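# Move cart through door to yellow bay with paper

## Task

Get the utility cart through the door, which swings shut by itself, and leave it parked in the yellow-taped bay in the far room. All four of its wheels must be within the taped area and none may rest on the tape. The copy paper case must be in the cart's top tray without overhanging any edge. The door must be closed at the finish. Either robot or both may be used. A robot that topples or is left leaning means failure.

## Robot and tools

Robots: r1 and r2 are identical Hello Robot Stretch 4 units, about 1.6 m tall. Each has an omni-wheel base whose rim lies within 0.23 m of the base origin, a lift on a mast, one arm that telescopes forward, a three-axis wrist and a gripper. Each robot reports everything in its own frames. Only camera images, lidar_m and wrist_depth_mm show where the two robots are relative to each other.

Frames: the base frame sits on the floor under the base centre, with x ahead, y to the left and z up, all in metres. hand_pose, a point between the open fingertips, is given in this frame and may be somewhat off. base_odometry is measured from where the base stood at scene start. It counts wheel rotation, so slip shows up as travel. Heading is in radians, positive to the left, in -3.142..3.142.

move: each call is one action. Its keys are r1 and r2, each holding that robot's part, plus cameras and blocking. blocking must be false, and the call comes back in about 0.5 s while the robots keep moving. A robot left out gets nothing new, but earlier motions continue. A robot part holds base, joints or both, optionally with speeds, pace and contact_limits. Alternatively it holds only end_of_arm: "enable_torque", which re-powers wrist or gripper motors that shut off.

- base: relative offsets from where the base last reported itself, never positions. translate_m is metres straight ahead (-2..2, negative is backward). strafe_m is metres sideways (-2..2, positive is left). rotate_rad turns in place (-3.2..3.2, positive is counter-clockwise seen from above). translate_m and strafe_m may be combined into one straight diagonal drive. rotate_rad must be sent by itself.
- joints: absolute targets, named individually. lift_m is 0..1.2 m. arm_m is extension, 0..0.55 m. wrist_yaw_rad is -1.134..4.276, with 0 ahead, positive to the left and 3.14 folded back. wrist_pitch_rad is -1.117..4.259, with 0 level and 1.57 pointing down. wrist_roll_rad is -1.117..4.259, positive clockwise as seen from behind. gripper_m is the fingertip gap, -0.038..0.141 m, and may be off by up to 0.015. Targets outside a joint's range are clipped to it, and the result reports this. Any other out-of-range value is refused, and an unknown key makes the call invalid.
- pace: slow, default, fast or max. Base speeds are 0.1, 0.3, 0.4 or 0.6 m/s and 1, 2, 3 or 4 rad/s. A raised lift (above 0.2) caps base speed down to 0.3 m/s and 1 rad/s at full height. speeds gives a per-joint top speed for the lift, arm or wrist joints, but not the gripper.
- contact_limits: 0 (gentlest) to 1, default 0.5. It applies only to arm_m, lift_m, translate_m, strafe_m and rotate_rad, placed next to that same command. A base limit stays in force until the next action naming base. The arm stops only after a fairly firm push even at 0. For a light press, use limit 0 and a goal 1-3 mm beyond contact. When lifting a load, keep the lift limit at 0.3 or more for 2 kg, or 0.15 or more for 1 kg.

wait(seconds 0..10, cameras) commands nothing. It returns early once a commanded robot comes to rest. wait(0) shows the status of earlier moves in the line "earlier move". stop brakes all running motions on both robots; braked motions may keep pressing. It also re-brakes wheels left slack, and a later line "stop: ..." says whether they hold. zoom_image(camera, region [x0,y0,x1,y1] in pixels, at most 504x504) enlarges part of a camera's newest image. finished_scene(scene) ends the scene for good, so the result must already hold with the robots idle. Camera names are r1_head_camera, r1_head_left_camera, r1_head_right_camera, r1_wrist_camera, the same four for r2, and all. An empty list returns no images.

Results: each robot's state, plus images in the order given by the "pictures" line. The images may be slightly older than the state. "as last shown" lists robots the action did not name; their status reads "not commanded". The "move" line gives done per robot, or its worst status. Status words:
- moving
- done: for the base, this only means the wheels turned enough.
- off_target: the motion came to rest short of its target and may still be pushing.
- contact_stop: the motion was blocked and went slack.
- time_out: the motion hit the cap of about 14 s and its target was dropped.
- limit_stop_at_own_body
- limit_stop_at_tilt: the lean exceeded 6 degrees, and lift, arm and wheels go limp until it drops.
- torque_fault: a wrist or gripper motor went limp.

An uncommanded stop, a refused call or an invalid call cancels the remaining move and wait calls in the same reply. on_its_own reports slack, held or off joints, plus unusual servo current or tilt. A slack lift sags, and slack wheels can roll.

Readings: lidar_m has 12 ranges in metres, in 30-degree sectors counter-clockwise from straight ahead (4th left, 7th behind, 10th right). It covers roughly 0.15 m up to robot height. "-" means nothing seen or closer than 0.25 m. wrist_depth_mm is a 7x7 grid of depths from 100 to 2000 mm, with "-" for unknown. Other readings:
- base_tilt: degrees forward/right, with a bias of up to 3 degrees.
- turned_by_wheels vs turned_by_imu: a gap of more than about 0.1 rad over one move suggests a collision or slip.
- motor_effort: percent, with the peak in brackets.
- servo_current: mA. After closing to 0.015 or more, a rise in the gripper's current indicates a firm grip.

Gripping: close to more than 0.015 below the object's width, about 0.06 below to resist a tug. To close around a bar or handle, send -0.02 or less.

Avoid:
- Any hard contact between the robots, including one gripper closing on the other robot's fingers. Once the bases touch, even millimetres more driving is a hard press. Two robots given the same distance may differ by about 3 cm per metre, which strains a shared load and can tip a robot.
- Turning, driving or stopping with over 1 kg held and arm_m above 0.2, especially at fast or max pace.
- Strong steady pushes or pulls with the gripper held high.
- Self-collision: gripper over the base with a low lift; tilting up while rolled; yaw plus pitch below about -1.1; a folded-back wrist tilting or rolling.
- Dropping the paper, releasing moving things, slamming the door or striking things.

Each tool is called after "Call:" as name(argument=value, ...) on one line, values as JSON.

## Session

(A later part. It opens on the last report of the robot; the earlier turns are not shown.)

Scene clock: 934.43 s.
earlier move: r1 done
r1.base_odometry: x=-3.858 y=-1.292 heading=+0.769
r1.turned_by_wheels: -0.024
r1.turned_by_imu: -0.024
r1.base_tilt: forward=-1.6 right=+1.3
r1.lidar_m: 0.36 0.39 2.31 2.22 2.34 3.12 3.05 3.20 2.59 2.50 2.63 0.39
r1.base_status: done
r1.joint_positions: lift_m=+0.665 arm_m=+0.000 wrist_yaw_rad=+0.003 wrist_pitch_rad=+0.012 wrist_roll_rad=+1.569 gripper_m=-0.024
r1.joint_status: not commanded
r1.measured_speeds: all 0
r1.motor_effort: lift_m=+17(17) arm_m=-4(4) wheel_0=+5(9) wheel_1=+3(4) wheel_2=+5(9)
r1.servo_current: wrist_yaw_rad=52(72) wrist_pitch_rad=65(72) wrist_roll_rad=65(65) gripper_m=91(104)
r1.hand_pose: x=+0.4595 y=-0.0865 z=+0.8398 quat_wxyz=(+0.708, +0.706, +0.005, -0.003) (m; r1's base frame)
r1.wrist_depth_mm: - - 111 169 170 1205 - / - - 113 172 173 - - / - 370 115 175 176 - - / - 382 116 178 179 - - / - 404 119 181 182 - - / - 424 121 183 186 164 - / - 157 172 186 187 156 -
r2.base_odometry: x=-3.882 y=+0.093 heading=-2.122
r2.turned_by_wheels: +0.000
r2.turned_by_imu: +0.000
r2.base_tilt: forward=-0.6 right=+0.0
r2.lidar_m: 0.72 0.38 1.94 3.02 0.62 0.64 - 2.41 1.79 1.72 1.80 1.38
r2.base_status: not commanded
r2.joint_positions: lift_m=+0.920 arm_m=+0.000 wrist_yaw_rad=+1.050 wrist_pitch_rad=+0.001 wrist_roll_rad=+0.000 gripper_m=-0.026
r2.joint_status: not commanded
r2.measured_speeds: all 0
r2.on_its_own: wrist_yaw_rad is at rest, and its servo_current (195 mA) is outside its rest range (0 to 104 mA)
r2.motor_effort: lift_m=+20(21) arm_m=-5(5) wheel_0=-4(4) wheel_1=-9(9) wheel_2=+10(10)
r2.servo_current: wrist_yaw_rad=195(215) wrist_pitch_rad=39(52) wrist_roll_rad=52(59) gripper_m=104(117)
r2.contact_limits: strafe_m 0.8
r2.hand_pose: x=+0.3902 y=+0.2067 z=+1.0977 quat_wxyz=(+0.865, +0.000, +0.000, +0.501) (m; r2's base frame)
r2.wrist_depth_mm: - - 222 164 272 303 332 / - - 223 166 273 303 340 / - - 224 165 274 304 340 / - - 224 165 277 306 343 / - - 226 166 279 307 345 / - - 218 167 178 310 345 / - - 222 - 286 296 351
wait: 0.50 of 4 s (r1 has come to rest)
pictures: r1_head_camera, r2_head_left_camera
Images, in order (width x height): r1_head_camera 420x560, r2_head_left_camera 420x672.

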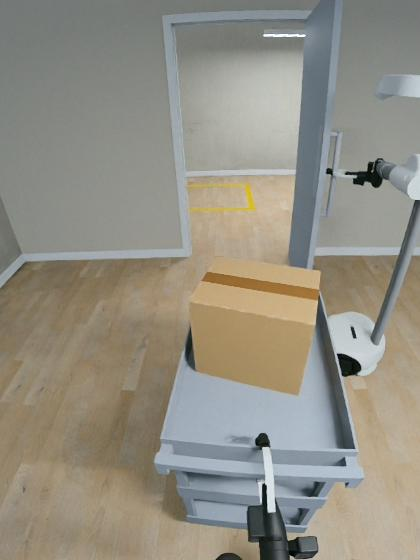

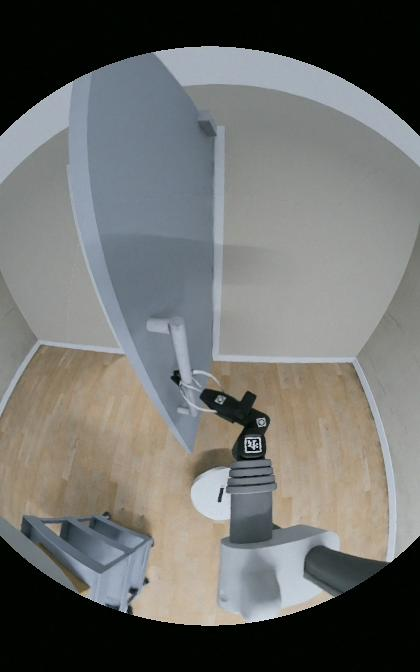

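Call:
move(r1={"base":{"strafe_m":-0.16},"pace":"slow"}, blocking=false, cameras=[])

Call:
wait(seconds=5, cameras=[])

Call:
move(r1={"base":{"rotate_rad":0.11},"pace":"slow"}, blocking=false, cameras=[])

Call:
wait(seconds=4, cameras=["r1_head_camera"])

Call:
move(r1={"base":{"translate_m":0.2},"pace":"slow"}, blocking=false, cameras=[])

Call:
wait(seconds=5, cameras=["r1_head_camera","r2_head_left_camera"])

Scene clock: 943.33 s.
move: r1 moving
r1.base_odometry: x=-3.848 y=-1.303 heading=+0.770
r1.turned_by_wheels: +0.001
r1.turned_by_imu: +0.001
r1.base_tilt: forward=-1.6 right=+1.3
r1.lidar_m: 0.36 0.39 2.31 2.23 2.33 3.14 3.04 3.18 2.58 2.50 2.62 0.38
r1.base_status: strafe_m moving
r1.joint_positions: lift_m=+0.665 arm_m=+0.000 wrist_yaw_rad=+0.005 wrist_pitch_rad=+0.012 wrist_roll_rad=+1.569 gripper_m=-0.024
r1.joint_status: not commanded
r1.measured_speeds: translate_m=+0.000 strafe_m=-0.055 rotate_rad=+0.002 lift_m=+0.000 arm_m=+0.000 wrist_yaw_rad=+0.001 wrist_pitch_rad=+0.000 wrist_roll_rad=+0.000
r1.motor_effort: lift_m=+17(17) arm_m=-3(4) wheel_0=+11(14) wheel_1=-4(6) wheel_2=+4(4)
r1.servo_current: wrist_yaw_rad=46(72) wrist_pitch_rad=65(72) wrist_roll_rad=46(59) gripper_m=98(98)
r1.hand_pose: x=+0.4597 y=-0.0861 z=+0.8398 quat_wxyz=(+0.708, +0.706, +0.006, -0.003) (m; r1's base frame)
r1.wrist_depth_mm: - - 111 170 171 1205 - / - - 113 173 174 - - / - 370 114 175 176 - - / - 379 117 178 180 - - / - 399 119 181 183 - - / - 418 121 184 186 165 - / - 157 172 186 187 156 -
r2.base_odometry: x=-3.882 y=+0.093 heading=-2.122
r2.turned_by_wheels: +0.000
r2.turned_by_imu: +0.000
r2.base_tilt: forward=-0.6 right=+0.0
r2.lidar_m: 0.71 0.38 1.92 3.03 0.62 0.63 - 2.40 1.76 1.72 1.81 1.35
r2.base_status: not commanded
r2.joint_positions: lift_m=+0.920 arm_m=+0.000 wrist_yaw_rad=+1.050 wrist_pitch_rad=+0.001 wrist_roll_rad=+0.000 gripper_m=-0.026
r2.joint_status: not commanded
r2.measured_speeds: all 0
r2.motor_effort: lift_m=+20(21) arm_m=-4(5) wheel_0=-4(4) wheel_1=-9(9) wheel_2=+10(10)
r2.servo_current: wrist_yaw_rad=202(208) wrist_pitch_rad=46(46) wrist_roll_rad=52(59) gripper_m=111(111)
r2.contact_limits: strafe_m 0.8
r2.hand_pose: x=+0.3902 y=+0.2067 z=+1.0977 quat_wxyz=(+0.865, +0.000, +0.000, +0.501) (m; r2's base frame)
r2.wrist_depth_mm: - - 222 164 273 303 332 / - - 222 166 274 303 340 / - - 224 165 276 304 342 / - - 225 165 277 306 343 / - - 226 166 278 306 343 / - - 218 167 177 310 347 / - - 222 - 287 296 349
pictures: none
No camera images: "cameras" was empty.

Scene clock: 945.57 s.
earlier move: r1 done
r1.base_odometry: x=-3.747 y=-1.407 heading=+0.770
r1.turned_by_wheels: +0.000
r1.turned_by_imu: +0.000
r1.base_tilt: forward=-1.6 right=+1.3
r1.lidar_m: 0.32 0.33 2.45 2.36 2.47 3.11 3.05 3.18 2.44 2.34 2.44 0.40
r1.base_status: done
r1.joint_positions: lift_m=+0.665 arm_m=+0.000 wrist_yaw_rad=+0.008 wrist_pitch_rad=+0.012 wrist_roll_rad=+1.572 gripper_m=-0.024
r1.joint_status: not commanded
r1.measured_speeds: all 0
r1.motor_effort: lift_m=+17(17) arm_m=+4(4) wheel_0=+9(15) wheel_1=+1(8) wheel_2=+2(6)
r1.servo_current: wrist_yaw_rad=39(72) wrist_pitch_rad=59(78) wrist_roll_rad=26(65) gripper_m=98(104)
r1.hand_pose: x=+0.4599 y=-0.0853 z=+0.8398 quat_wxyz=(+0.707, +0.707, +0.007, -0.002) (m; r1's base frame)
r1.wrist_depth_mm: - - 1160 201 204 1098 1042 / - - 1537 199 200 1537 - / - - - 195 196 788 - / - 397 - 191 192 - - / - 389 - 189 189 - - / - 394 174 185 185 166 - / - 163 174 182 182 155 -
r2.base_odometry: x=-3.882 y=+0.093 heading=-2.122
r2.turned_by_wheels: +0.000
r2.turned_by_imu: +0.000
r2.base_tilt: forward=-0.6 right=+0.0
r2.lidar_m: 0.68 0.38 1.90 3.03 0.58 0.63 - 2.41 1.80 1.73 1.80 1.38
r2.base_status: not commanded
r2.joint_positions: lift_m=+0.920 arm_m=+0.000 wrist_yaw_rad=+1.050 wrist_pitch_rad=+0.001 wrist_roll_rad=+0.000 gripper_m=-0.026
r2.joint_status: not commanded
r2.measured_speeds: all 0
r2.on_its_own: wrist_yaw_rad is at rest, and its servo_current (208 mA) is outside its rest range (0 to 104 mA)
r2.motor_effort: lift_m=+20(21) arm_m=-5(5) wheel_0=-3(4) wheel_1=-9(9) wheel_2=+10(10)
r2.servo_current: wrist_yaw_rad=208(215) wrist_pitch_rad=39(52) wrist_roll_rad=39(65) gripper_m=111(117)
r2.contact_limits: strafe_m 0.8
r2.hand_pose: x=+0.3902 y=+0.2067 z=+1.0977 quat_wxyz=(+0.865, +0.000, +0.000, +0.501) (m; r2's base frame)
r2.wrist_depth_mm: - - 222 164 273 303 332 / - - 224 166 274 304 340 / - - 223 164 276 304 340 / - - 225 165 276 304 343 / - - 225 166 279 307 343 / - - 218 167 177 310 345 / - - 222 - 287 297 351
wait: 2.23 of 5 s (r1 has come to rest)
pictures: none
No camera images: "cameras" was empty.

Scene clock: 946.07 s.
move: r1 moving
r1.base_odometry: x=-3.747 y=-1.407 heading=+0.866
r1.turned_by_wheels: +0.096
r1.turned_by_imu: +0.096
r1.base_tilt: forward=-1.6 right=+1.3
r1.lidar_m: 0.35 0.34 2.42 2.39 2.54 3.07 3.03 3.01 2.39 2.35 2.52 0.39
r1.base_status: rotate_rad moving
r1.joint_positions: lift_m=+0.665 arm_m=+0.000 wrist_yaw_rad=+0.000 wrist_pitch_rad=+0.012 wrist_roll_rad=+1.572 gripper_m=-0.024
r1.joint_status: not commanded
r1.measured_speeds: translate_m=+0.001 strafe_m=+0.001 rotate_rad=+0.179 lift_m=+0.000 arm_m=+0.000 wrist_yaw_rad=-0.002 wrist_pitch_rad=+0.000 wrist_roll_rad=+0.000
r1.motor_effort: lift_m=+17(17) arm_m=+3(4) wheel_0=-11(11) wheel_1=-2(4) wheel_2=-5(10)
r1.servo_current: wrist_yaw_rad=46(59) wrist_pitch_rad=72(72) wrist_roll_rad=65(65) gripper_m=98(104)
r1.hand_pose: x=+0.4593 y=-0.0875 z=+0.8398 quat_wxyz=(+0.707, +0.708, +0.004, -0.004) (m; r1's base frame)
r1.wrist_depth_mm: - - - 194 195 1182 1060 / - - 131 192 193 1618 - / - - - 190 191 - - / - 384 - 188 190 - - / - 392 - 186 187 - - / - 397 173 184 186 164 - / - 164 174 183 183 156 -
r2.base_odometry: x=-3.882 y=+0.093 heading=-2.122
r2.turned_by_wheels: +0.000
r2.turned_by_imu: +0.000
r2.base_tilt: forward=-0.6 right=+0.0
r2.lidar_m: 0.72 0.36 1.94 3.02 0.60 0.63 - 2.40 1.79 1.72 1.82 1.35
r2.base_status: not commanded
r2.joint_positions: lift_m=+0.920 arm_m=+0.000 wrist_yaw_rad=+1.050 wrist_pitch_rad=+0.001 wrist_roll_rad=+0.000 gripper_m=-0.026
r2.joint_status: not commanded
r2.measured_speeds: all 0
r2.motor_effort: lift_m=+21(21) arm_m=-5(5) wheel_0=-4(4) wheel_1=-9(9) wheel_2=+10(10)
r2.servo_current: wrist_yaw_rad=202(215) wrist_pitch_rad=39(46) wrist_roll_rad=33(52) gripper_m=104(117)
r2.contact_limits: strafe_m 0.8
r2.hand_pose: x=+0.3902 y=+0.2067 z=+1.0977 quat_wxyz=(+0.865, +0.000, +0.000, +0.501) (m; r2's base frame)
r2.wrist_depth_mm: - - 222 164 272 303 334 / - - 223 165 274 303 340 / - - 224 165 276 306 340 / - - 225 165 277 307 342 / - - 226 166 278 307 345 / - - 219 167 178 310 347 / - - 222 - 286 296 351
pictures: none
No camera images: "cameras" was empty.

Scene clock: 946.53 s.
earlier move: r1 done
r1.base_odometry: x=-3.747 y=-1.407 heading=+0.879
r1.turned_by_wheels: +0.013
r1.turned_by_imu: +0.013
r1.base_tilt: forward=-1.5 right=+1.3
r1.lidar_m: 0.33 0.35 2.43 2.39 2.58 3.06 3.03 2.99 2.37 2.35 2.55 0.39
r1.base_status: done
r1.joint_positions: lift_m=+0.665 arm_m=+0.000 wrist_yaw_rad=+0.000 wrist_pitch_rad=+0.012 wrist_roll_rad=+1.572 gripper_m=-0.024
r1.joint_status: not commanded
r1.measured_speeds: all 0
r1.motor_effort: lift_m=+17(17) arm_m=-4(4) wheel_0=-5(11) wheel_1=-4(4) wheel_2=-1(10)
r1.servo_current: wrist_yaw_rad=39(59) wrist_pitch_rad=65(72) wrist_roll_rad=46(65) gripper_m=98(104)
r1.hand_pose: x=+0.4593 y=-0.0875 z=+0.8398 quat_wxyz=(+0.707, +0.708, +0.004, -0.004) (m; r1's base frame)
r1.wrist_depth_mm: - - 1160 190 191 1182 1060 / - - - 189 189 1661 - / - - - 187 189 - - / - 379 379 186 187 - - / - 392 - 186 186 - - / - 399 175 184 185 165 - / - 157 173 183 184 157 -
r2.base_odometry: x=-3.882 y=+0.093 heading=-2.122
r2.turned_by_wheels: +0.000
r2.turned_by_imu: +0.000
r2.base_tilt: forward=-0.6 right=+0.1
r2.lidar_m: 0.75 0.38 1.94 3.03 0.60 0.66 - 2.40 1.79 1.71 1.83 1.37
r2.base_status: not commanded
r2.joint_positions: lift_m=+0.920 arm_m=+0.000 wrist_yaw_rad=+1.050 wrist_pitch_rad=+0.001 wrist_roll_rad=+0.000 gripper_m=-0.026
r2.joint_status: not commanded
r2.measured_speeds: all 0
r2.on_its_own: wrist_yaw_rad is at rest, and its servo_current (195 mA) is outside its rest range (0 to 104 mA)
r2.motor_effort: lift_m=+21(21) arm_m=-4(5) wheel_0=-4(4) wheel_1=-9(9) wheel_2=+10(10)
r2.servo_current: wrist_yaw_rad=195(215) wrist_pitch_rad=39(46) wrist_roll_rad=46(59) gripper_m=111(117)
r2.contact_limits: strafe_m 0.8
r2.hand_pose: x=+0.3902 y=+0.2067 z=+1.0977 quat_wxyz=(+0.865, +0.000, +0.000, +0.501) (m; r2's base frame)
r2.wrist_depth_mm: - - 222 164 272 303 332 / - - 222 166 274 303 340 / - - 224 165 274 303 342 / - - 225 166 277 304 340 / - - 226 166 278 306 343 / - - 218 167 178 309 349 / - - 221 - 286 297 349
wait: 0.47 of 4 s (r1 has come to rest)
pictures: r1_head_camera
Images, in order (width x height): r1_head_camera 420x560.

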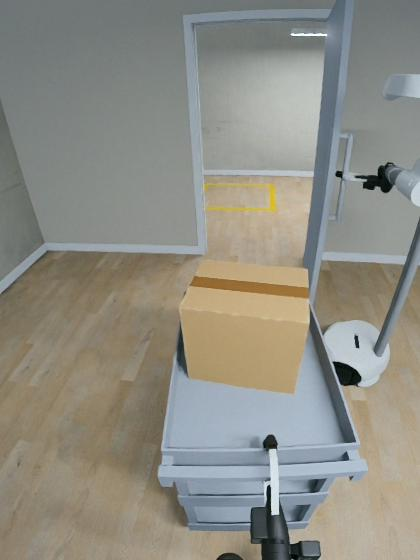

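Scene clock: 947.03 s.
move: r1 moving
r1.base_odometry: x=-3.739 y=-1.398 heading=+0.879
r1.turned_by_wheels: +0.000
r1.turned_by_imu: +0.000
r1.base_tilt: forward=-1.6 right=+1.3
r1.lidar_m: 0.33 0.37 2.40 2.38 2.56 3.07 3.04 2.98 2.39 2.35 2.54 0.40
r1.base_status: translate_m moving
r1.joint_positions: lift_m=+0.665 arm_m=+0.000 wrist_yaw_rad=-0.002 wrist_pitch_rad=+0.012 wrist_roll_rad=+1.572 gripper_m=-0.024
r1.joint_status: not commanded
r1.measured_speeds: translate_m=+0.050 strafe_m=+0.000 rotate_rad=+0.000 lift_m=+0.000 arm_m=+0.000 wrist_yaw_rad=+0.000 wrist_pitch_rad=+0.000 wrist_roll_rad=+0.000
r1.motor_effort: lift_m=+17(17) arm_m=+3(4) wheel_0=+5(5) wheel_1=+5(6) wheel_2=-12(12)
r1.servo_current: wrist_yaw_rad=39(59) wrist_pitch_rad=72(72) wrist_roll_rad=59(59) gripper_m=98(104)
r1.hand_pose: x=+0.4591 y=-0.0880 z=+0.8398 quat_wxyz=(+0.707, +0.708, +0.004, -0.005) (m; r1's base frame)
r1.wrist_depth_mm: - - - 189 191 1205 1025 / - - 1464 187 189 1618 - / - - - 187 189 - - / - 379 379 187 187 - - / - 392 - 185 186 - - / - 399 - 185 185 163 - / - 163 170 183 183 154 -
r2.base_odometry: x=-3.882 y=+0.093 heading=-2.122
r2.turned_by_wheels: +0.000
r2.turned_by_imu: +0.000
r2.base_tilt: forward=-0.6 right=+0.0
r2.lidar_m: 0.77 0.39 1.95 3.01 0.57 0.63 - 2.38 1.79 1.72 1.82 1.36
r2.base_status: not commanded
r2.joint_positions: lift_m=+0.920 arm_m=+0.000 wrist_yaw_rad=+1.050 wrist_pitch_rad=+0.001 wrist_roll_rad=+0.000 gripper_m=-0.026
r2.joint_status: not commanded
r2.measured_speeds: all 0
r2.motor_effort: lift_m=+20(21) arm_m=-5(5) wheel_0=-4(4) wheel_1=-8(9) wheel_2=+10(10)
r2.servo_current: wrist_yaw_rad=208(208) wrist_pitch_rad=39(46) wrist_roll_rad=33(52) gripper_m=104(117)
r2.contact_limits: strafe_m 0.8
r2.hand_pose: x=+0.3902 y=+0.2067 z=+1.0977 quat_wxyz=(+0.865, +0.000, +0.000, +0.501) (m; r2's base frame)
r2.wrist_depth_mm: - - 222 164 272 303 332 / - - 224 166 272 303 338 / - - 224 165 276 304 342 / - - 225 165 277 306 343 / - - 226 166 278 307 345 / - - 218 166 177 310 349 / - - 222 - 287 296 349
pictures: none
No camera images: "cameras" was empty.

Scene clock: 949.83 s.
earlier move: r1 done
r1.base_odometry: x=-3.619 y=-1.253 heading=+0.880
r1.turned_by_wheels: +0.000
r1.turned_by_imu: -0.001
r1.base_tilt: forward=-1.6 right=+1.3
r1.lidar_m: 0.32 0.36 2.38 2.36 2.55 3.26 3.23 3.04 2.39 2.37 2.57 0.39
r1.base_status: done
r1.joint_positions: lift_m=+0.665 arm_m=+0.000 wrist_yaw_rad=-0.004 wrist_pitch_rad=+0.012 wrist_roll_rad=+1.572 gripper_m=-0.024
r1.joint_status: not commanded
r1.measured_speeds: all 0
r1.motor_effort: lift_m=+17(17) arm_m=+4(4) wheel_0=+1(10) wheel_1=+4(8) wheel_2=-3(13)
r1.servo_current: wrist_yaw_rad=33(72) wrist_pitch_rad=78(78) wrist_roll_rad=46(72) gripper_m=98(104)
r1.hand_pose: x=+0.4589 y=-0.0885 z=+0.8398 quat_wxyz=(+0.707, +0.708, +0.003, -0.006) (m; r1's base frame)
r1.wrist_depth_mm: - - - 195 196 1618 976 / - - 131 192 195 1661 - / - - - 190 193 - - / - 382 - 188 190 - - / - 387 - 187 187 - - / - 394 - 185 186 160 - / - 157 173 182 183 154 -
r2.base_odometry: x=-3.882 y=+0.093 heading=-2.122
r2.turned_by_wheels: +0.000
r2.turned_by_imu: +0.000
r2.base_tilt: forward=-0.6 right=+0.0
r2.lidar_m: 0.71 0.38 1.92 0.98 0.52 0.65 - 2.40 1.80 1.72 1.82 1.35
r2.base_status: not commanded
r2.joint_positions: lift_m=+0.920 arm_m=+0.000 wrist_yaw_rad=+1.050 wrist_pitch_rad=+0.001 wrist_roll_rad=+0.000 gripper_m=-0.026
r2.joint_status: not commanded
r2.measured_speeds: all 0
r2.on_its_own: wrist_yaw_rad is at rest, and its servo_current (202 mA) is outside its rest range (0 to 104 mA)
r2.motor_effort: lift_m=+21(21) arm_m=-4(5) wheel_0=-4(4) wheel_1=-9(9) wheel_2=+10(10)
r2.servo_current: wrist_yaw_rad=202(215) wrist_pitch_rad=39(52) wrist_roll_rad=39(59) gripper_m=117(117)
r2.contact_limits: strafe_m 0.8
r2.hand_pose: x=+0.3902 y=+0.2067 z=+1.0977 quat_wxyz=(+0.865, +0.000, +0.000, +0.501) (m; r2's base frame)
r2.wrist_depth_mm: - - 222 164 272 303 332 / - - 223 166 274 303 340 / - - 224 165 274 304 338 / - - 225 166 277 306 343 / - - 226 166 277 306 343 / - - 218 167 178 310 349 / - - 222 - 286 294 349
wait: 2.80 of 5 s (r1 has come to rest)
pictures: r1_head_camera, r2_head_left_camera
Images, in order (width x height): r1_head_camera 420x560, r2_head_left_camera 420x672.

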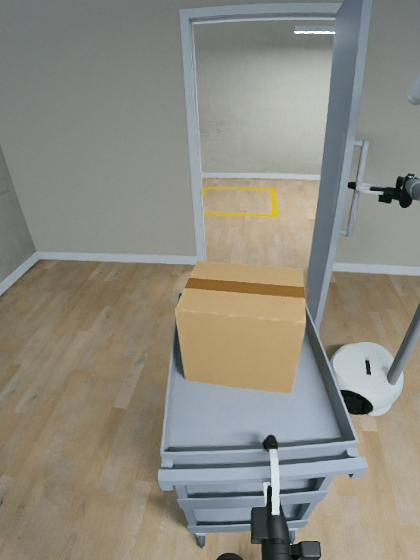

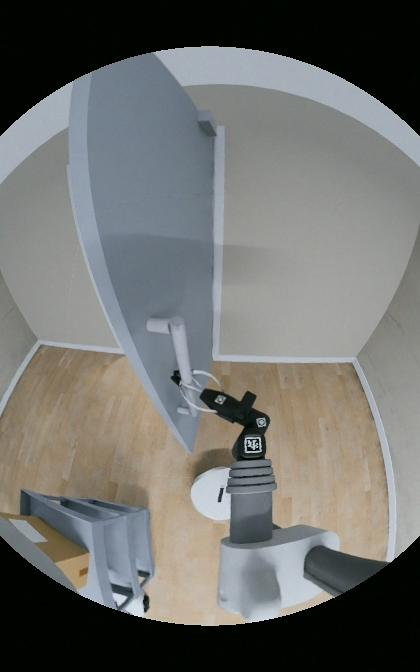

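Call:
move(r1={"base":{"strafe_m":0.11},"pace":"slow"}, blocking=false, cameras=[])

Call:
wait(seconds=5, cameras=[])

Call:
move(r1={"base":{"rotate_rad":-0.11},"pace":"slow"}, blocking=false, cameras=[])

Call:
wait(seconds=4, cameras=["r1_head_camera"])

Call:
move(r1={"base":{"translate_m":0.2},"pace":"slow"}, blocking=false, cameras=[])

Call:
wait(seconds=5, cameras=["r1_head_camera","r2_head_left_camera"])

Scene clock: 960.47 s.
move: r1 moving
r1.base_odometry: x=-3.630 y=-1.244 heading=+0.879
r1.turned_by_wheels: +0.000
r1.turned_by_imu: -0.001
r1.base_tilt: forward=-1.6 right=+1.3
r1.lidar_m: 0.32 0.34 2.38 2.34 2.54 3.25 3.22 3.08 2.41 2.38 2.61 0.40
r1.base_status: strafe_m moving
r1.joint_positions: lift_m=+0.665 arm_m=+0.000 wrist_yaw_rad=-0.004 wrist_pitch_rad=+0.012 wrist_roll_rad=+1.572 gripper_m=-0.024
r1.joint_status: not commanded
r1.measured_speeds: translate_m=+0.000 strafe_m=+0.056 rotate_rad=-0.001 lift_m=+0.000 arm_m=+0.000 wrist_yaw_rad=+0.000 wrist_pitch_rad=+0.000 wrist_roll_rad=+0.000
r1.motor_effort: lift_m=+17(17) arm_m=+4(4) wheel_0=-11(12) wheel_1=+5(7) wheel_2=-1(3)
r1.servo_current: wrist_yaw_rad=52(65) wrist_pitch_rad=65(72) wrist_roll_rad=52(72) gripper_m=91(98)
r1.hand_pose: x=+0.4589 y=-0.0885 z=+0.8398 quat_wxyz=(+0.707, +0.708, +0.003, -0.006) (m; r1's base frame)
r1.wrist_depth_mm: - - - 193 195 1618 1060 / - - 130 191 193 1661 - / - - - 190 191 768 - / - 387 - 188 189 - - / - 392 - 187 187 - - / - 397 - 185 185 165 - / - 158 172 182 183 156 -
r2.base_odometry: x=-3.882 y=+0.093 heading=-2.122
r2.turned_by_wheels: +0.000
r2.turned_by_imu: +0.000
r2.base_tilt: forward=-0.6 right=+0.1
r2.lidar_m: 0.70 0.37 1.96 0.94 0.53 0.67 - 2.44 1.78 1.71 1.83 1.36
r2.base_status: not commanded
r2.joint_positions: lift_m=+0.920 arm_m=+0.000 wrist_yaw_rad=+1.050 wrist_pitch_rad=+0.001 wrist_roll_rad=+0.000 gripper_m=-0.026
r2.joint_status: not commanded
r2.measured_speeds: all 0
r2.motor_effort: lift_m=+20(21) arm_m=-4(5) wheel_0=-4(4) wheel_1=-9(9) wheel_2=+10(10)
r2.servo_current: wrist_yaw_rad=195(208) wrist_pitch_rad=39(52) wrist_roll_rad=52(65) gripper_m=111(111)
r2.contact_limits: strafe_m 0.8
r2.hand_pose: x=+0.3902 y=+0.2067 z=+1.0977 quat_wxyz=(+0.865, +0.000, +0.000, +0.501) (m; r2's base frame)
r2.wrist_depth_mm: - - 223 164 273 301 332 / - - 224 166 273 301 340 / - - 224 165 274 304 342 / - - 224 166 277 306 343 / - - 226 166 278 307 345 / - - 218 166 178 309 347 / - - 221 - 285 296 351
pictures: none
No camera images: "cameras" was empty.

Scene clock: 962.20 s.
earlier move: r1 done
r1.base_odometry: x=-3.704 y=-1.183 heading=+0.879
r1.turned_by_wheels: +0.000
r1.turned_by_imu: -0.001
r1.base_tilt: forward=-1.6 right=+1.3
r1.lidar_m: 0.34 0.37 2.29 2.24 2.44 3.25 3.21 3.18 2.53 2.48 1.37 0.38
r1.base_status: done
r1.joint_positions: lift_m=+0.665 arm_m=+0.000 wrist_yaw_rad=-0.004 wrist_pitch_rad=+0.012 wrist_roll_rad=+1.569 gripper_m=-0.024
r1.joint_status: not commanded
r1.measured_speeds: all 0
r1.motor_effort: lift_m=+17(17) arm_m=-4(4) wheel_0=-9(15) wheel_1=-1(7) wheel_2=+0(4)
r1.servo_current: wrist_yaw_rad=52(72) wrist_pitch_rad=72(78) wrist_roll_rad=52(72) gripper_m=98(104)
r1.hand_pose: x=+0.4589 y=-0.0886 z=+0.8398 quat_wxyz=(+0.708, +0.707, +0.003, -0.006) (m; r1's base frame)
r1.wrist_depth_mm: - - 115 174 176 1537 1182 / - - 117 177 178 - - / - 375 117 178 179 - - / - 382 119 180 180 - - / - 402 120 182 182 - - / - 415 121 183 185 160 - / - 157 172 185 186 157 -
r2.base_odometry: x=-3.882 y=+0.093 heading=-2.122
r2.turned_by_wheels: +0.000
r2.turned_by_imu: +0.000
r2.base_tilt: forward=-0.6 right=+0.0
r2.lidar_m: 0.73 0.38 1.93 0.84 0.55 0.69 - 2.40 1.77 1.71 1.83 1.36
r2.base_status: not commanded
r2.joint_positions: lift_m=+0.920 arm_m=+0.000 wrist_yaw_rad=+1.050 wrist_pitch_rad=+0.001 wrist_roll_rad=+0.000 gripper_m=-0.026
r2.joint_status: not commanded
r2.measured_speeds: all 0
r2.on_its_own: wrist_yaw_rad is at rest, and its servo_current (215 mA) is outside its rest range (0 to 104 mA)
r2.motor_effort: lift_m=+20(21) arm_m=-4(5) wheel_0=-3(4) wheel_1=-9(9) wheel_2=+10(10)
r2.servo_current: wrist_yaw_rad=215(215) wrist_pitch_rad=39(52) wrist_roll_rad=39(65) gripper_m=111(117)
r2.contact_limits: strafe_m 0.8
r2.hand_pose: x=+0.3902 y=+0.2067 z=+1.0977 quat_wxyz=(+0.865, +0.000, +0.000, +0.501) (m; r2's base frame)
r2.wrist_depth_mm: - - 223 164 274 304 332 / - - 223 165 273 303 340 / - - 224 165 276 304 340 / - - 225 166 277 306 342 / - - 226 166 277 307 345 / - - 218 167 177 309 347 / - - 222 - 286 296 349
wait: 1.73 of 5 s (r1 has come to rest)
pictures: none
No camera images: "cameras" was empty.

Scene clock: 962.70 s.
move: r1 moving
r1.base_odometry: x=-3.704 y=-1.183 heading=+0.783
r1.turned_by_wheels: -0.096
r1.turned_by_imu: -0.096
r1.base_tilt: forward=-1.6 right=+1.3
r1.lidar_m: 0.34 0.36 2.32 2.23 2.38 3.27 3.23 3.41 2.58 2.48 2.59 0.39
r1.base_status: rotate_rad moving
r1.joint_positions: lift_m=+0.665 arm_m=+0.000 wrist_yaw_rad=+0.005 wrist_pitch_rad=+0.012 wrist_roll_rad=+1.569 gripper_m=-0.024
r1.joint_status: not commanded
r1.measured_speeds: translate_m=-0.001 strafe_m=+0.000 rotate_rad=-0.182 lift_m=+0.000 arm_m=+0.000 wrist_yaw_rad=+0.000 wrist_pitch_rad=+0.000 wrist_roll_rad=+0.000
r1.motor_effort: lift_m=+17(17) arm_m=-3(4) wheel_0=+7(9) wheel_1=+2(5) wheel_2=+9(9)
r1.servo_current: wrist_yaw_rad=46(65) wrist_pitch_rad=65(72) wrist_roll_rad=52(52) gripper_m=98(98)
r1.hand_pose: x=+0.4597 y=-0.0859 z=+0.8398 quat_wxyz=(+0.708, +0.707, +0.006, -0.002) (m; r1's base frame)
r1.wrist_depth_mm: - - 118 178 180 1618 1118 / - - 120 179 181 - - / - 530 120 181 182 - - / - 379 121 182 183 - - / - 394 122 183 184 - - / - 410 122 184 186 163 - / - 157 173 185 186 156 -
r2.base_odometry: x=-3.882 y=+0.093 heading=-2.122
r2.turned_by_wheels: +0.000
r2.turned_by_imu: +0.000
r2.base_tilt: forward=-0.6 right=+0.0
r2.lidar_m: 0.71 0.38 1.94 0.89 0.53 0.70 - 2.41 1.78 1.73 1.82 1.36
r2.base_status: not commanded
r2.joint_positions: lift_m=+0.920 arm_m=+0.000 wrist_yaw_rad=+1.050 wrist_pitch_rad=+0.001 wrist_roll_rad=+0.000 gripper_m=-0.026
r2.joint_status: not commanded
r2.measured_speeds: all 0
r2.motor_effort: lift_m=+20(21) arm_m=-4(5) wheel_0=-4(4) wheel_1=-9(9) wheel_2=+10(10)
r2.servo_current: wrist_yaw_rad=202(215) wrist_pitch_rad=39(46) wrist_roll_rad=52(59) gripper_m=111(111)
r2.contact_limits: strafe_m 0.8
r2.hand_pose: x=+0.3902 y=+0.2067 z=+1.0977 quat_wxyz=(+0.865, +0.000, +0.000, +0.501) (m; r2's base frame)
r2.wrist_depth_mm: - - 222 164 273 303 332 / - - 223 166 276 304 340 / - - 224 166 274 304 340 / - - 224 166 277 306 342 / - - 226 166 278 309 345 / - - 217 167 178 310 349 / - - 222 - 286 296 351
pictures: none
No camera images: "cameras" was empty.

Scene clock: 963.20 s.
earlier move: r1 done
r1.base_odometry: x=-3.704 y=-1.183 heading=+0.769
r1.turned_by_wheels: -0.014
r1.turned_by_imu: -0.014
r1.base_tilt: forward=-1.6 right=+1.2
r1.lidar_m: 0.33 0.34 2.32 2.24 2.34 3.25 3.25 3.38 2.58 2.48 2.59 0.40
r1.base_status: done
r1.joint_positions: lift_m=+0.665 arm_m=+0.000 wrist_yaw_rad=+0.004 wrist_pitch_rad=+0.012 wrist_roll_rad=+1.569 gripper_m=-0.024
r1.joint_status: not commanded
r1.measured_speeds: all 0
r1.motor_effort: lift_m=+17(17) arm_m=-4(4) wheel_0=+3(9) wheel_1=+2(5) wheel_2=+3(9)
r1.servo_current: wrist_yaw_rad=46(65) wrist_pitch_rad=65(72) wrist_roll_rad=52(59) gripper_m=98(98)
r1.hand_pose: x=+0.4596 y=-0.0863 z=+0.8398 quat_wxyz=(+0.708, +0.707, +0.006, -0.003) (m; r1's base frame)
r1.wrist_depth_mm: - - - 186 187 1618 1042 / - - - 185 186 1618 - / - - - 185 186 - - / - 379 377 185 186 - - / - 392 - 185 185 - - / - 402 - 184 185 163 - / - 163 173 183 185 157 -
r2.base_odometry: x=-3.882 y=+0.093 heading=-2.122
r2.turned_by_wheels: +0.000
r2.turned_by_imu: +0.000
r2.base_tilt: forward=-0.6 right=+0.0
r2.lidar_m: 0.75 0.38 1.94 0.87 0.52 0.71 - 2.41 1.78 1.74 1.80 1.36
r2.base_status: not commanded
r2.joint_positions: lift_m=+0.920 arm_m=+0.000 wrist_yaw_rad=+1.050 wrist_pitch_rad=+0.001 wrist_roll_rad=+0.000 gripper_m=-0.026
r2.joint_status: not commanded
r2.measured_speeds: all 0
r2.on_its_own: wrist_yaw_rad is at rest, and its servo_current (195 mA) is outside its rest range (0 to 104 mA)
r2.motor_effort: lift_m=+20(21) arm_m=-5(5) wheel_0=-3(4) wheel_1=-9(9) wheel_2=+10(10)
r2.servo_current: wrist_yaw_rad=195(215) wrist_pitch_rad=39(46) wrist_roll_rad=39(59) gripper_m=111(117)
r2.contact_limits: strafe_m 0.8
r2.hand_pose: x=+0.3902 y=+0.2067 z=+1.0977 quat_wxyz=(+0.865, +0.000, +0.000, +0.501) (m; r2's base frame)
r2.wrist_depth_mm: - - 221 164 274 303 332 / - - 224 165 273 304 340 / - - 224 165 274 304 343 / - - 224 165 278 306 343 / - - 226 166 279 307 343 / - - 218 167 177 310 347 / - - 220 - 285 296 349
wait: 0.50 of 4 s (r1 has come to rest)
pictures: r1_head_camera
Images, in order (width x height): r1_head_camera 420x560.

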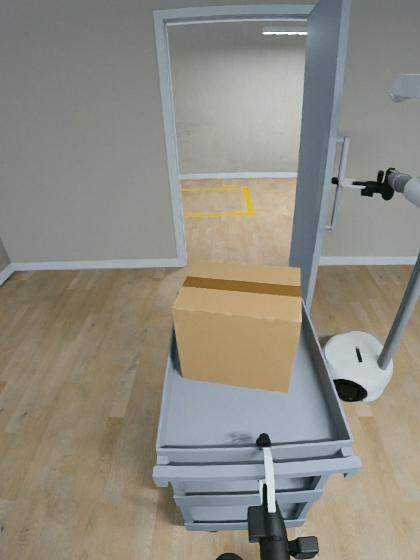

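Scene clock: 963.70 s.
move: r1 moving
r1.base_odometry: x=-3.695 y=-1.174 heading=+0.770
r1.turned_by_wheels: +0.000
r1.turned_by_imu: +0.000
r1.base_tilt: forward=-1.6 right=+1.3
r1.lidar_m: 0.34 0.33 2.34 2.25 2.36 3.28 3.26 3.39 2.58 2.48 2.58 0.39
r1.base_status: translate_m moving
r1.joint_positions: lift_m=+0.665 arm_m=+0.000 wrist_yaw_rad=+0.003 wrist_pitch_rad=+0.012 wrist_roll_rad=+1.569 gripper_m=-0.024
r1.joint_status: not commanded
r1.measured_speeds: translate_m=+0.050 strafe_m=+0.000 rotate_rad=-0.003 lift_m=+0.000 arm_m=+0.000 wrist_yaw_rad=+0.000 wrist_pitch_rad=+0.000 wrist_roll_rad=+0.000
r1.motor_effort: lift_m=+17(17) arm_m=+2(4) wheel_0=+9(11) wheel_1=+6(8) wheel_2=-8(8)
r1.servo_current: wrist_yaw_rad=46(52) wrist_pitch_rad=65(72) wrist_roll_rad=59(59) gripper_m=91(98)
r1.hand_pose: x=+0.4595 y=-0.0867 z=+0.8398 quat_wxyz=(+0.708, +0.707, +0.005, -0.003) (m; r1's base frame)
r1.wrist_depth_mm: - - - 190 192 1576 976 / - - - 189 190 1499 - / - - - 187 188 - - / - 382 382 186 187 - - / - 389 - 185 186 - - / - 399 - 184 185 160 - / - 163 172 182 183 154 -
r2.base_odometry: x=-3.882 y=+0.093 heading=-2.122
r2.turned_by_wheels: +0.000
r2.turned_by_imu: +0.000
r2.base_tilt: forward=-0.7 right=+0.0
r2.lidar_m: 0.73 0.37 1.96 0.89 0.52 0.71 - 2.41 1.79 1.71 1.81 1.34
r2.base_status: not commanded
r2.joint_positions: lift_m=+0.920 arm_m=+0.000 wrist_yaw_rad=+1.050 wrist_pitch_rad=+0.001 wrist_roll_rad=+0.000 gripper_m=-0.026
r2.joint_status: not commanded
r2.measured_speeds: all 0
r2.motor_effort: lift_m=+21(21) arm_m=-5(5) wheel_0=-3(4) wheel_1=-9(9) wheel_2=+10(10)
r2.servo_current: wrist_yaw_rad=202(208) wrist_pitch_rad=39(46) wrist_roll_rad=46(52) gripper_m=111(117)
r2.contact_limits: strafe_m 0.8
r2.hand_pose: x=+0.3902 y=+0.2067 z=+1.0977 quat_wxyz=(+0.865, +0.000, +0.000, +0.501) (m; r2's base frame)
r2.wrist_depth_mm: - - 223 164 273 303 332 / - - 222 166 274 304 338 / - - 224 165 276 304 343 / - - 225 165 277 306 342 / - - 225 166 279 309 345 / - - 217 166 178 310 347 / - - 221 - 285 297 351
pictures: none
No camera images: "cameras" was empty.

Scene clock: 966.47 s.
earlier move: r1 done
r1.base_odometry: x=-3.560 y=-1.044 heading=+0.770
r1.turned_by_wheels: +0.001
r1.turned_by_imu: +0.001
r1.base_tilt: forward=-1.6 right=+1.3
r1.lidar_m: 0.32 0.32 2.34 2.22 2.35 3.27 3.46 3.51 2.57 2.46 1.21 0.42
r1.base_status: done
r1.joint_positions: lift_m=+0.665 arm_m=+0.000 wrist_yaw_rad=+0.005 wrist_pitch_rad=+0.012 wrist_roll_rad=+1.571 gripper_m=-0.024
r1.joint_status: not commanded
r1.measured_speeds: all 0
r1.motor_effort: lift_m=+17(17) arm_m=+4(4) wheel_0=+7(12) wheel_1=+4(9) wheel_2=+0(11)
r1.servo_current: wrist_yaw_rad=52(72) wrist_pitch_rad=65(72) wrist_roll_rad=39(65) gripper_m=98(104)
r1.hand_pose: x=+0.4597 y=-0.0860 z=+0.8398 quat_wxyz=(+0.707, +0.707, +0.006, -0.003) (m; r1's base frame)
r1.wrist_depth_mm: - - 1160 204 206 1430 1078 / - - - 200 202 1499 1138 / - - - 196 196 1808 - / - 407 - 192 193 - - / - 389 - 189 190 - - / - 394 175 185 186 167 - / - 158 174 182 182 156 -
r2.base_odometry: x=-3.882 y=+0.093 heading=-2.122
r2.turned_by_wheels: +0.000
r2.turned_by_imu: +0.000
r2.base_tilt: forward=-0.6 right=+0.0
r2.lidar_m: 0.70 0.38 1.93 0.54 0.55 0.71 - 2.42 1.78 1.72 1.83 1.37
r2.base_status: not commanded
r2.joint_positions: lift_m=+0.920 arm_m=+0.000 wrist_yaw_rad=+1.050 wrist_pitch_rad=+0.001 wrist_roll_rad=+0.000 gripper_m=-0.026
r2.joint_status: not commanded
r2.measured_speeds: all 0
r2.on_its_own: wrist_yaw_rad is at rest, and its servo_current (189 mA) is outside its rest range (0 to 104 mA)
r2.motor_effort: lift_m=+20(21) arm_m=-4(5) wheel_0=-4(4) wheel_1=-9(9) wheel_2=+10(10)
r2.servo_current: wrist_yaw_rad=189(208) wrist_pitch_rad=46(52) wrist_roll_rad=46(59) gripper_m=111(117)
r2.contact_limits: strafe_m 0.8
r2.hand_pose: x=+0.3902 y=+0.2067 z=+1.0977 quat_wxyz=(+0.865, +0.000, +0.000, +0.501) (m; r2's base frame)
r2.wrist_depth_mm: - - 222 164 273 303 332 / - - 223 166 273 304 340 / - - 224 165 276 303 342 / - - 226 166 276 306 343 / - - 226 166 277 307 345 / - - 219 167 178 309 347 / - - 221 - 285 294 351
wait: 2.77 of 5 s (r1 has come to rest)
pictures: r1_head_camera, r2_head_left_camera
Images, in order (width x height): r1_head_camera 420x560, r2_head_left_camera 420x672.

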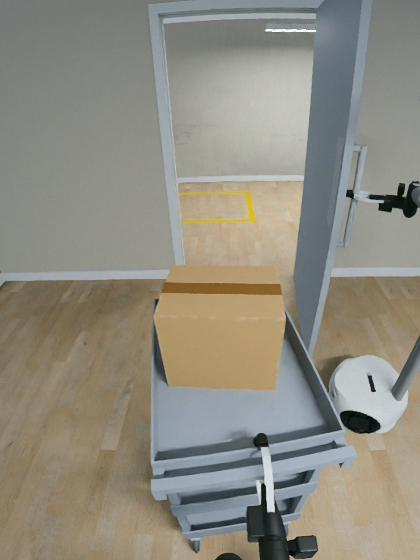

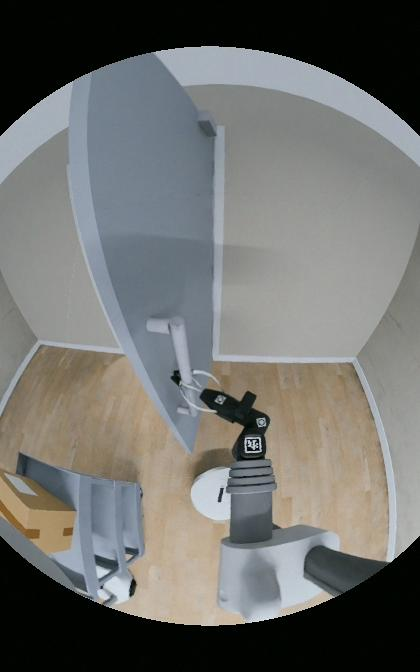

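Call:
move(r1={"base":{"strafe_m":0.11},"pace":"slow"}, blocking=false, cameras=[])

Call:
wait(seconds=5, cameras=[])

Call:
move(r1={"base":{"translate_m":0.15},"pace":"slow"}, blocking=false, cameras=[])

Call:
wait(seconds=5, cameras=["r1_head_camera","r2_head_left_camera"])

Scene clock: 974.60 s.
move: r1 moving
r1.base_odometry: x=-3.570 y=-1.034 heading=+0.770
r1.turned_by_wheels: +0.000
r1.turned_by_imu: -0.001
r1.base_tilt: forward=-1.6 right=+1.3
r1.lidar_m: 0.32 0.32 2.31 2.23 2.35 3.25 3.46 3.51 2.60 2.51 1.26 0.41
r1.base_status: strafe_m moving
r1.joint_positions: lift_m=+0.665 arm_m=+0.000 wrist_yaw_rad=+0.003 wrist_pitch_rad=+0.012 wrist_roll_rad=+1.571 gripper_m=-0.024
r1.joint_status: not commanded
r1.measured_speeds: translate_m=+0.001 strafe_m=+0.056 rotate_rad=-0.006 lift_m=+0.000 arm_m=+0.000 wrist_yaw_rad=-0.003 wrist_pitch_rad=+0.000 wrist_roll_rad=+0.000
r1.motor_effort: lift_m=+17(17) arm_m=+4(4) wheel_0=-6(7) wheel_1=+8(8) wheel_2=+0(1)
r1.servo_current: wrist_yaw_rad=52(91) wrist_pitch_rad=59(72) wrist_roll_rad=39(59) gripper_m=91(98)
r1.hand_pose: x=+0.4595 y=-0.0867 z=+0.8398 quat_wxyz=(+0.707, +0.707, +0.005, -0.003) (m; r1's base frame)
r1.wrist_depth_mm: - - 1205 208 210 1464 1160 / - - - 203 204 1499 1138 / - - - 198 198 1808 - / - 449 - 193 195 - - / - 392 392 190 190 - - / - 392 175 185 186 164 - / - 158 172 182 181 156 -
r2.base_odometry: x=-3.882 y=+0.093 heading=-2.122
r2.turned_by_wheels: +0.000
r2.turned_by_imu: +0.000
r2.base_tilt: forward=-0.6 right=+0.0
r2.lidar_m: 0.77 0.39 1.93 0.57 0.57 0.73 - 2.39 1.77 1.72 1.82 1.35
r2.base_status: not commanded
r2.joint_positions: lift_m=+0.920 arm_m=+0.000 wrist_yaw_rad=+1.050 wrist_pitch_rad=+0.001 wrist_roll_rad=+0.000 gripper_m=-0.026
r2.joint_status: not commanded
r2.measured_speeds: all 0
r2.motor_effort: lift_m=+21(21) arm_m=-4(5) wheel_0=-4(4) wheel_1=-9(9) wheel_2=+10(10)
r2.servo_current: wrist_yaw_rad=202(215) wrist_pitch_rad=39(46) wrist_roll_rad=52(59) gripper_m=111(111)
r2.contact_limits: strafe_m 0.8
r2.hand_pose: x=+0.3902 y=+0.2067 z=+1.0977 quat_wxyz=(+0.865, +0.000, +0.000, +0.501) (m; r2's base frame)
r2.wrist_depth_mm: - - 223 165 272 303 332 / - - 224 166 273 304 340 / - - 224 165 276 304 342 / - - 224 165 276 304 343 / - - 225 166 278 307 347 / - - 219 167 177 309 347 / - - 222 - 286 294 353
pictures: none
No camera images: "cameras" was empty.

Scene clock: 976.37 s.
earlier move: r1 done
r1.base_odometry: x=-3.637 y=-0.965 heading=+0.770
r1.turned_by_wheels: +0.000
r1.turned_by_imu: +0.000
r1.base_tilt: forward=-1.6 right=+1.3
r1.lidar_m: 0.34 0.35 2.22 2.13 2.23 3.09 3.49 3.56 2.70 2.57 1.20 0.37
r1.base_status: done
r1.joint_positions: lift_m=+0.665 arm_m=+0.000 wrist_yaw_rad=-0.002 wrist_pitch_rad=+0.012 wrist_roll_rad=+1.571 gripper_m=-0.024
r1.joint_status: not commanded
r1.measured_speeds: all 0
r1.motor_effort: lift_m=+17(17) arm_m=-4(4) wheel_0=-8(13) wheel_1=+1(8) wheel_2=-1(3)
r1.servo_current: wrist_yaw_rad=59(91) wrist_pitch_rad=65(72) wrist_roll_rad=46(72) gripper_m=91(104)
r1.hand_pose: x=+0.4591 y=-0.0880 z=+0.8398 quat_wxyz=(+0.707, +0.707, +0.004, -0.005) (m; r1's base frame)
r1.wrist_depth_mm: - - - 193 195 1661 1138 / - - - 191 193 1499 - / - - - 190 191 - - / - 384 387 189 189 - - / - 389 392 186 187 - - / - 397 175 185 186 166 - / - 163 173 183 185 157 -
r2.base_odometry: x=-3.882 y=+0.093 heading=-2.122
r2.turned_by_wheels: +0.000
r2.turned_by_imu: +0.000
r2.base_tilt: forward=-0.6 right=+0.1
r2.lidar_m: 0.73 0.36 1.93 0.57 0.59 0.82 - 2.41 1.78 1.72 1.80 1.36
r2.base_status: not commanded
r2.joint_positions: lift_m=+0.920 arm_m=+0.000 wrist_yaw_rad=+1.050 wrist_pitch_rad=+0.001 wrist_roll_rad=+0.000 gripper_m=-0.026
r2.joint_status: not commanded
r2.measured_speeds: all 0
r2.on_its_own: wrist_yaw_rad is at rest, and its servo_current (202 mA) is outside its rest range (0 to 104 mA)
r2.motor_effort: lift_m=+20(21) arm_m=-4(5) wheel_0=-4(4) wheel_1=-9(9) wheel_2=+10(10)
r2.servo_current: wrist_yaw_rad=202(221) wrist_pitch_rad=39(46) wrist_roll_rad=52(59) gripper_m=111(117)
r2.contact_limits: strafe_m 0.8
r2.hand_pose: x=+0.3902 y=+0.2067 z=+1.0977 quat_wxyz=(+0.865, +0.000, +0.000, +0.501) (m; r2's base frame)
r2.wrist_depth_mm: - - 222 164 272 303 334 / - - 223 166 274 303 342 / - - 224 164 274 304 342 / - - 224 166 277 307 342 / - - 226 167 277 307 343 / - - 219 167 178 310 349 / - - 221 - 285 296 351
wait: 1.77 of 5 s (r1 has come to rest)
pictures: none
No camera images: "cameras" was empty.

Scene clock: 976.87 s.
move: r1 moving
r1.base_odometry: x=-3.628 y=-0.957 heading=+0.769
r1.turned_by_wheels: +0.000
r1.turned_by_imu: +0.000
r1.base_tilt: forward=-1.6 right=+1.3
r1.lidar_m: 0.33 0.35 2.22 2.12 2.23 3.12 3.49 3.58 2.70 2.60 1.21 0.40
r1.base_status: translate_m moving
r1.joint_positions: lift_m=+0.665 arm_m=+0.000 wrist_yaw_rad=-0.003 wrist_pitch_rad=+0.012 wrist_roll_rad=+1.571 gripper_m=-0.024
r1.joint_status: not commanded
r1.measured_speeds: translate_m=+0.049 strafe_m=+0.000 rotate_rad=+0.002 lift_m=+0.000 arm_m=+0.000 wrist_yaw_rad=+0.000 wrist_pitch_rad=+0.000 wrist_roll_rad=+0.000
r1.motor_effort: lift_m=+17(17) arm_m=+2(4) wheel_0=+6(6) wheel_1=+6(6) wheel_2=-13(13)
r1.servo_current: wrist_yaw_rad=39(72) wrist_pitch_rad=65(78) wrist_roll_rad=46(65) gripper_m=98(98)
r1.hand_pose: x=+0.4589 y=-0.0884 z=+0.8398 quat_wxyz=(+0.707, +0.707, +0.003, -0.006) (m; r1's base frame)
r1.wrist_depth_mm: - - - 195 196 1661 1138 / - - - 192 194 1537 - / - - - 191 191 788 - / - 384 384 188 190 - - / - 392 - 186 187 - - / - 399 - 184 185 164 - / - 158 171 182 183 157 -
r2.base_odometry: x=-3.882 y=+0.093 heading=-2.122
r2.turned_by_wheels: +0.000
r2.turned_by_imu: +0.000
r2.base_tilt: forward=-0.6 right=+0.1
r2.lidar_m: 0.72 0.37 1.96 0.58 0.60 0.83 - 2.42 1.80 1.72 1.81 1.34
r2.base_status: not commanded
r2.joint_positions: lift_m=+0.920 arm_m=+0.000 wrist_yaw_rad=+1.050 wrist_pitch_rad=+0.001 wrist_roll_rad=+0.000 gripper_m=-0.026
r2.joint_status: not commanded
r2.measured_speeds: all 0
r2.motor_effort: lift_m=+20(21) arm_m=-4(5) wheel_0=-4(4) wheel_1=-9(9) wheel_2=+10(10)
r2.servo_current: wrist_yaw_rad=202(215) wrist_pitch_rad=46(52) wrist_roll_rad=39(65) gripper_m=111(111)
r2.contact_limits: strafe_m 0.8
r2.hand_pose: x=+0.3902 y=+0.2067 z=+1.0977 quat_wxyz=(+0.865, +0.000, +0.000, +0.501) (m; r2's base frame)
r2.wrist_depth_mm: - - 222 164 273 301 334 / - - 223 166 273 303 338 / - - 224 164 274 306 343 / - - 225 166 277 307 343 / - - 227 166 277 307 345 / - - 219 167 177 310 347 / - - 221 - 286 297 351
pictures: none
No camera images: "cameras" was empty.

Scene clock: 979.17 s.
earlier move: r1 done
r1.base_odometry: x=-3.529 y=-0.861 heading=+0.770
r1.turned_by_wheels: +0.001
r1.turned_by_imu: +0.001
r1.base_tilt: forward=-1.6 right=+1.3
r1.lidar_m: 0.30 0.33 2.20 2.13 2.24 3.08 3.64 3.63 2.69 2.58 1.04 0.41
r1.base_status: done
r1.joint_positions: lift_m=+0.665 arm_m=+0.000 wrist_yaw_rad=+0.001 wrist_pitch_rad=+0.012 wrist_roll_rad=+1.571 gripper_m=-0.024
r1.joint_status: not commanded
r1.measured_speeds: all 0
r1.motor_effort: lift_m=+17(17) arm_m=+4(4) wheel_0=+8(11) wheel_1=+2(7) wheel_2=-2(13)
r1.servo_current: wrist_yaw_rad=39(72) wrist_pitch_rad=72(78) wrist_roll_rad=52(72) gripper_m=98(104)
r1.hand_pose: x=+0.4593 y=-0.0873 z=+0.8398 quat_wxyz=(+0.707, +0.707, +0.005, -0.004) (m; r1's base frame)
r1.wrist_depth_mm: - - - 200 200 - 1138 / 1921 - - 196 198 1576 1205 / 1921 - - 193 194 1756 - / 387 387 392 191 191 - - / 389 389 392 188 189 - - / 394 397 176 185 186 165 - / - 163 172 182 183 160 -
r2.base_odometry: x=-3.882 y=+0.093 heading=-2.122
r2.turned_by_wheels: +0.000
r2.turned_by_imu: +0.000
r2.base_tilt: forward=-0.6 right=+0.1
r2.lidar_m: 0.71 0.38 1.95 0.62 0.64 1.05 - 2.42 1.79 1.73 1.81 1.38
r2.base_status: not commanded
r2.joint_positions: lift_m=+0.920 arm_m=+0.000 wrist_yaw_rad=+1.050 wrist_pitch_rad=+0.001 wrist_roll_rad=+0.000 gripper_m=-0.026
r2.joint_status: not commanded
r2.measured_speeds: all 0
r2.on_its_own: wrist_yaw_rad is at rest, and its servo_current (202 mA) is outside its rest range (0 to 104 mA)
r2.motor_effort: lift_m=+20(21) arm_m=-5(5) wheel_0=-4(4) wheel_1=-9(9) wheel_2=+10(10)
r2.servo_current: wrist_yaw_rad=202(215) wrist_pitch_rad=39(52) wrist_roll_rad=46(65) gripper_m=111(117)
r2.contact_limits: strafe_m 0.8
r2.hand_pose: x=+0.3902 y=+0.2067 z=+1.0977 quat_wxyz=(+0.865, +0.000, +0.000, +0.501) (m; r2's base frame)
r2.wrist_depth_mm: - - 222 165 272 301 332 / - - 224 165 273 304 340 / - - 224 165 274 304 342 / - - 225 165 277 306 345 / - - 227 166 278 307 345 / - - 219 167 178 309 347 / - - 222 - 285 296 349
wait: 2.30 of 5 s (r1 has come to rest)
pictures: r1_head_camera, r2_head_left_camera
Images, in order (width x height): r1_head_camera 420x560, r2_head_left_camera 420x672.

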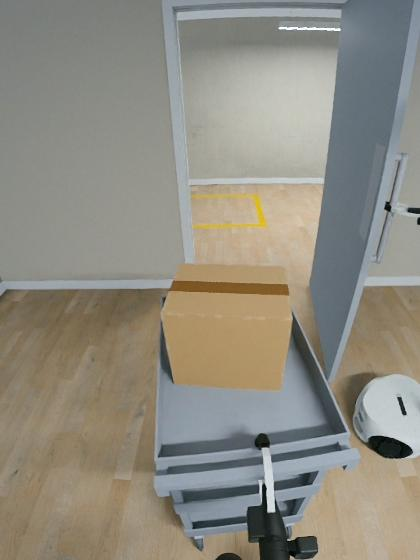

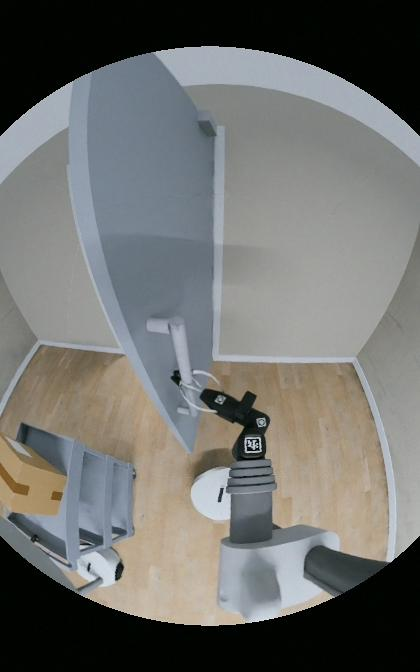

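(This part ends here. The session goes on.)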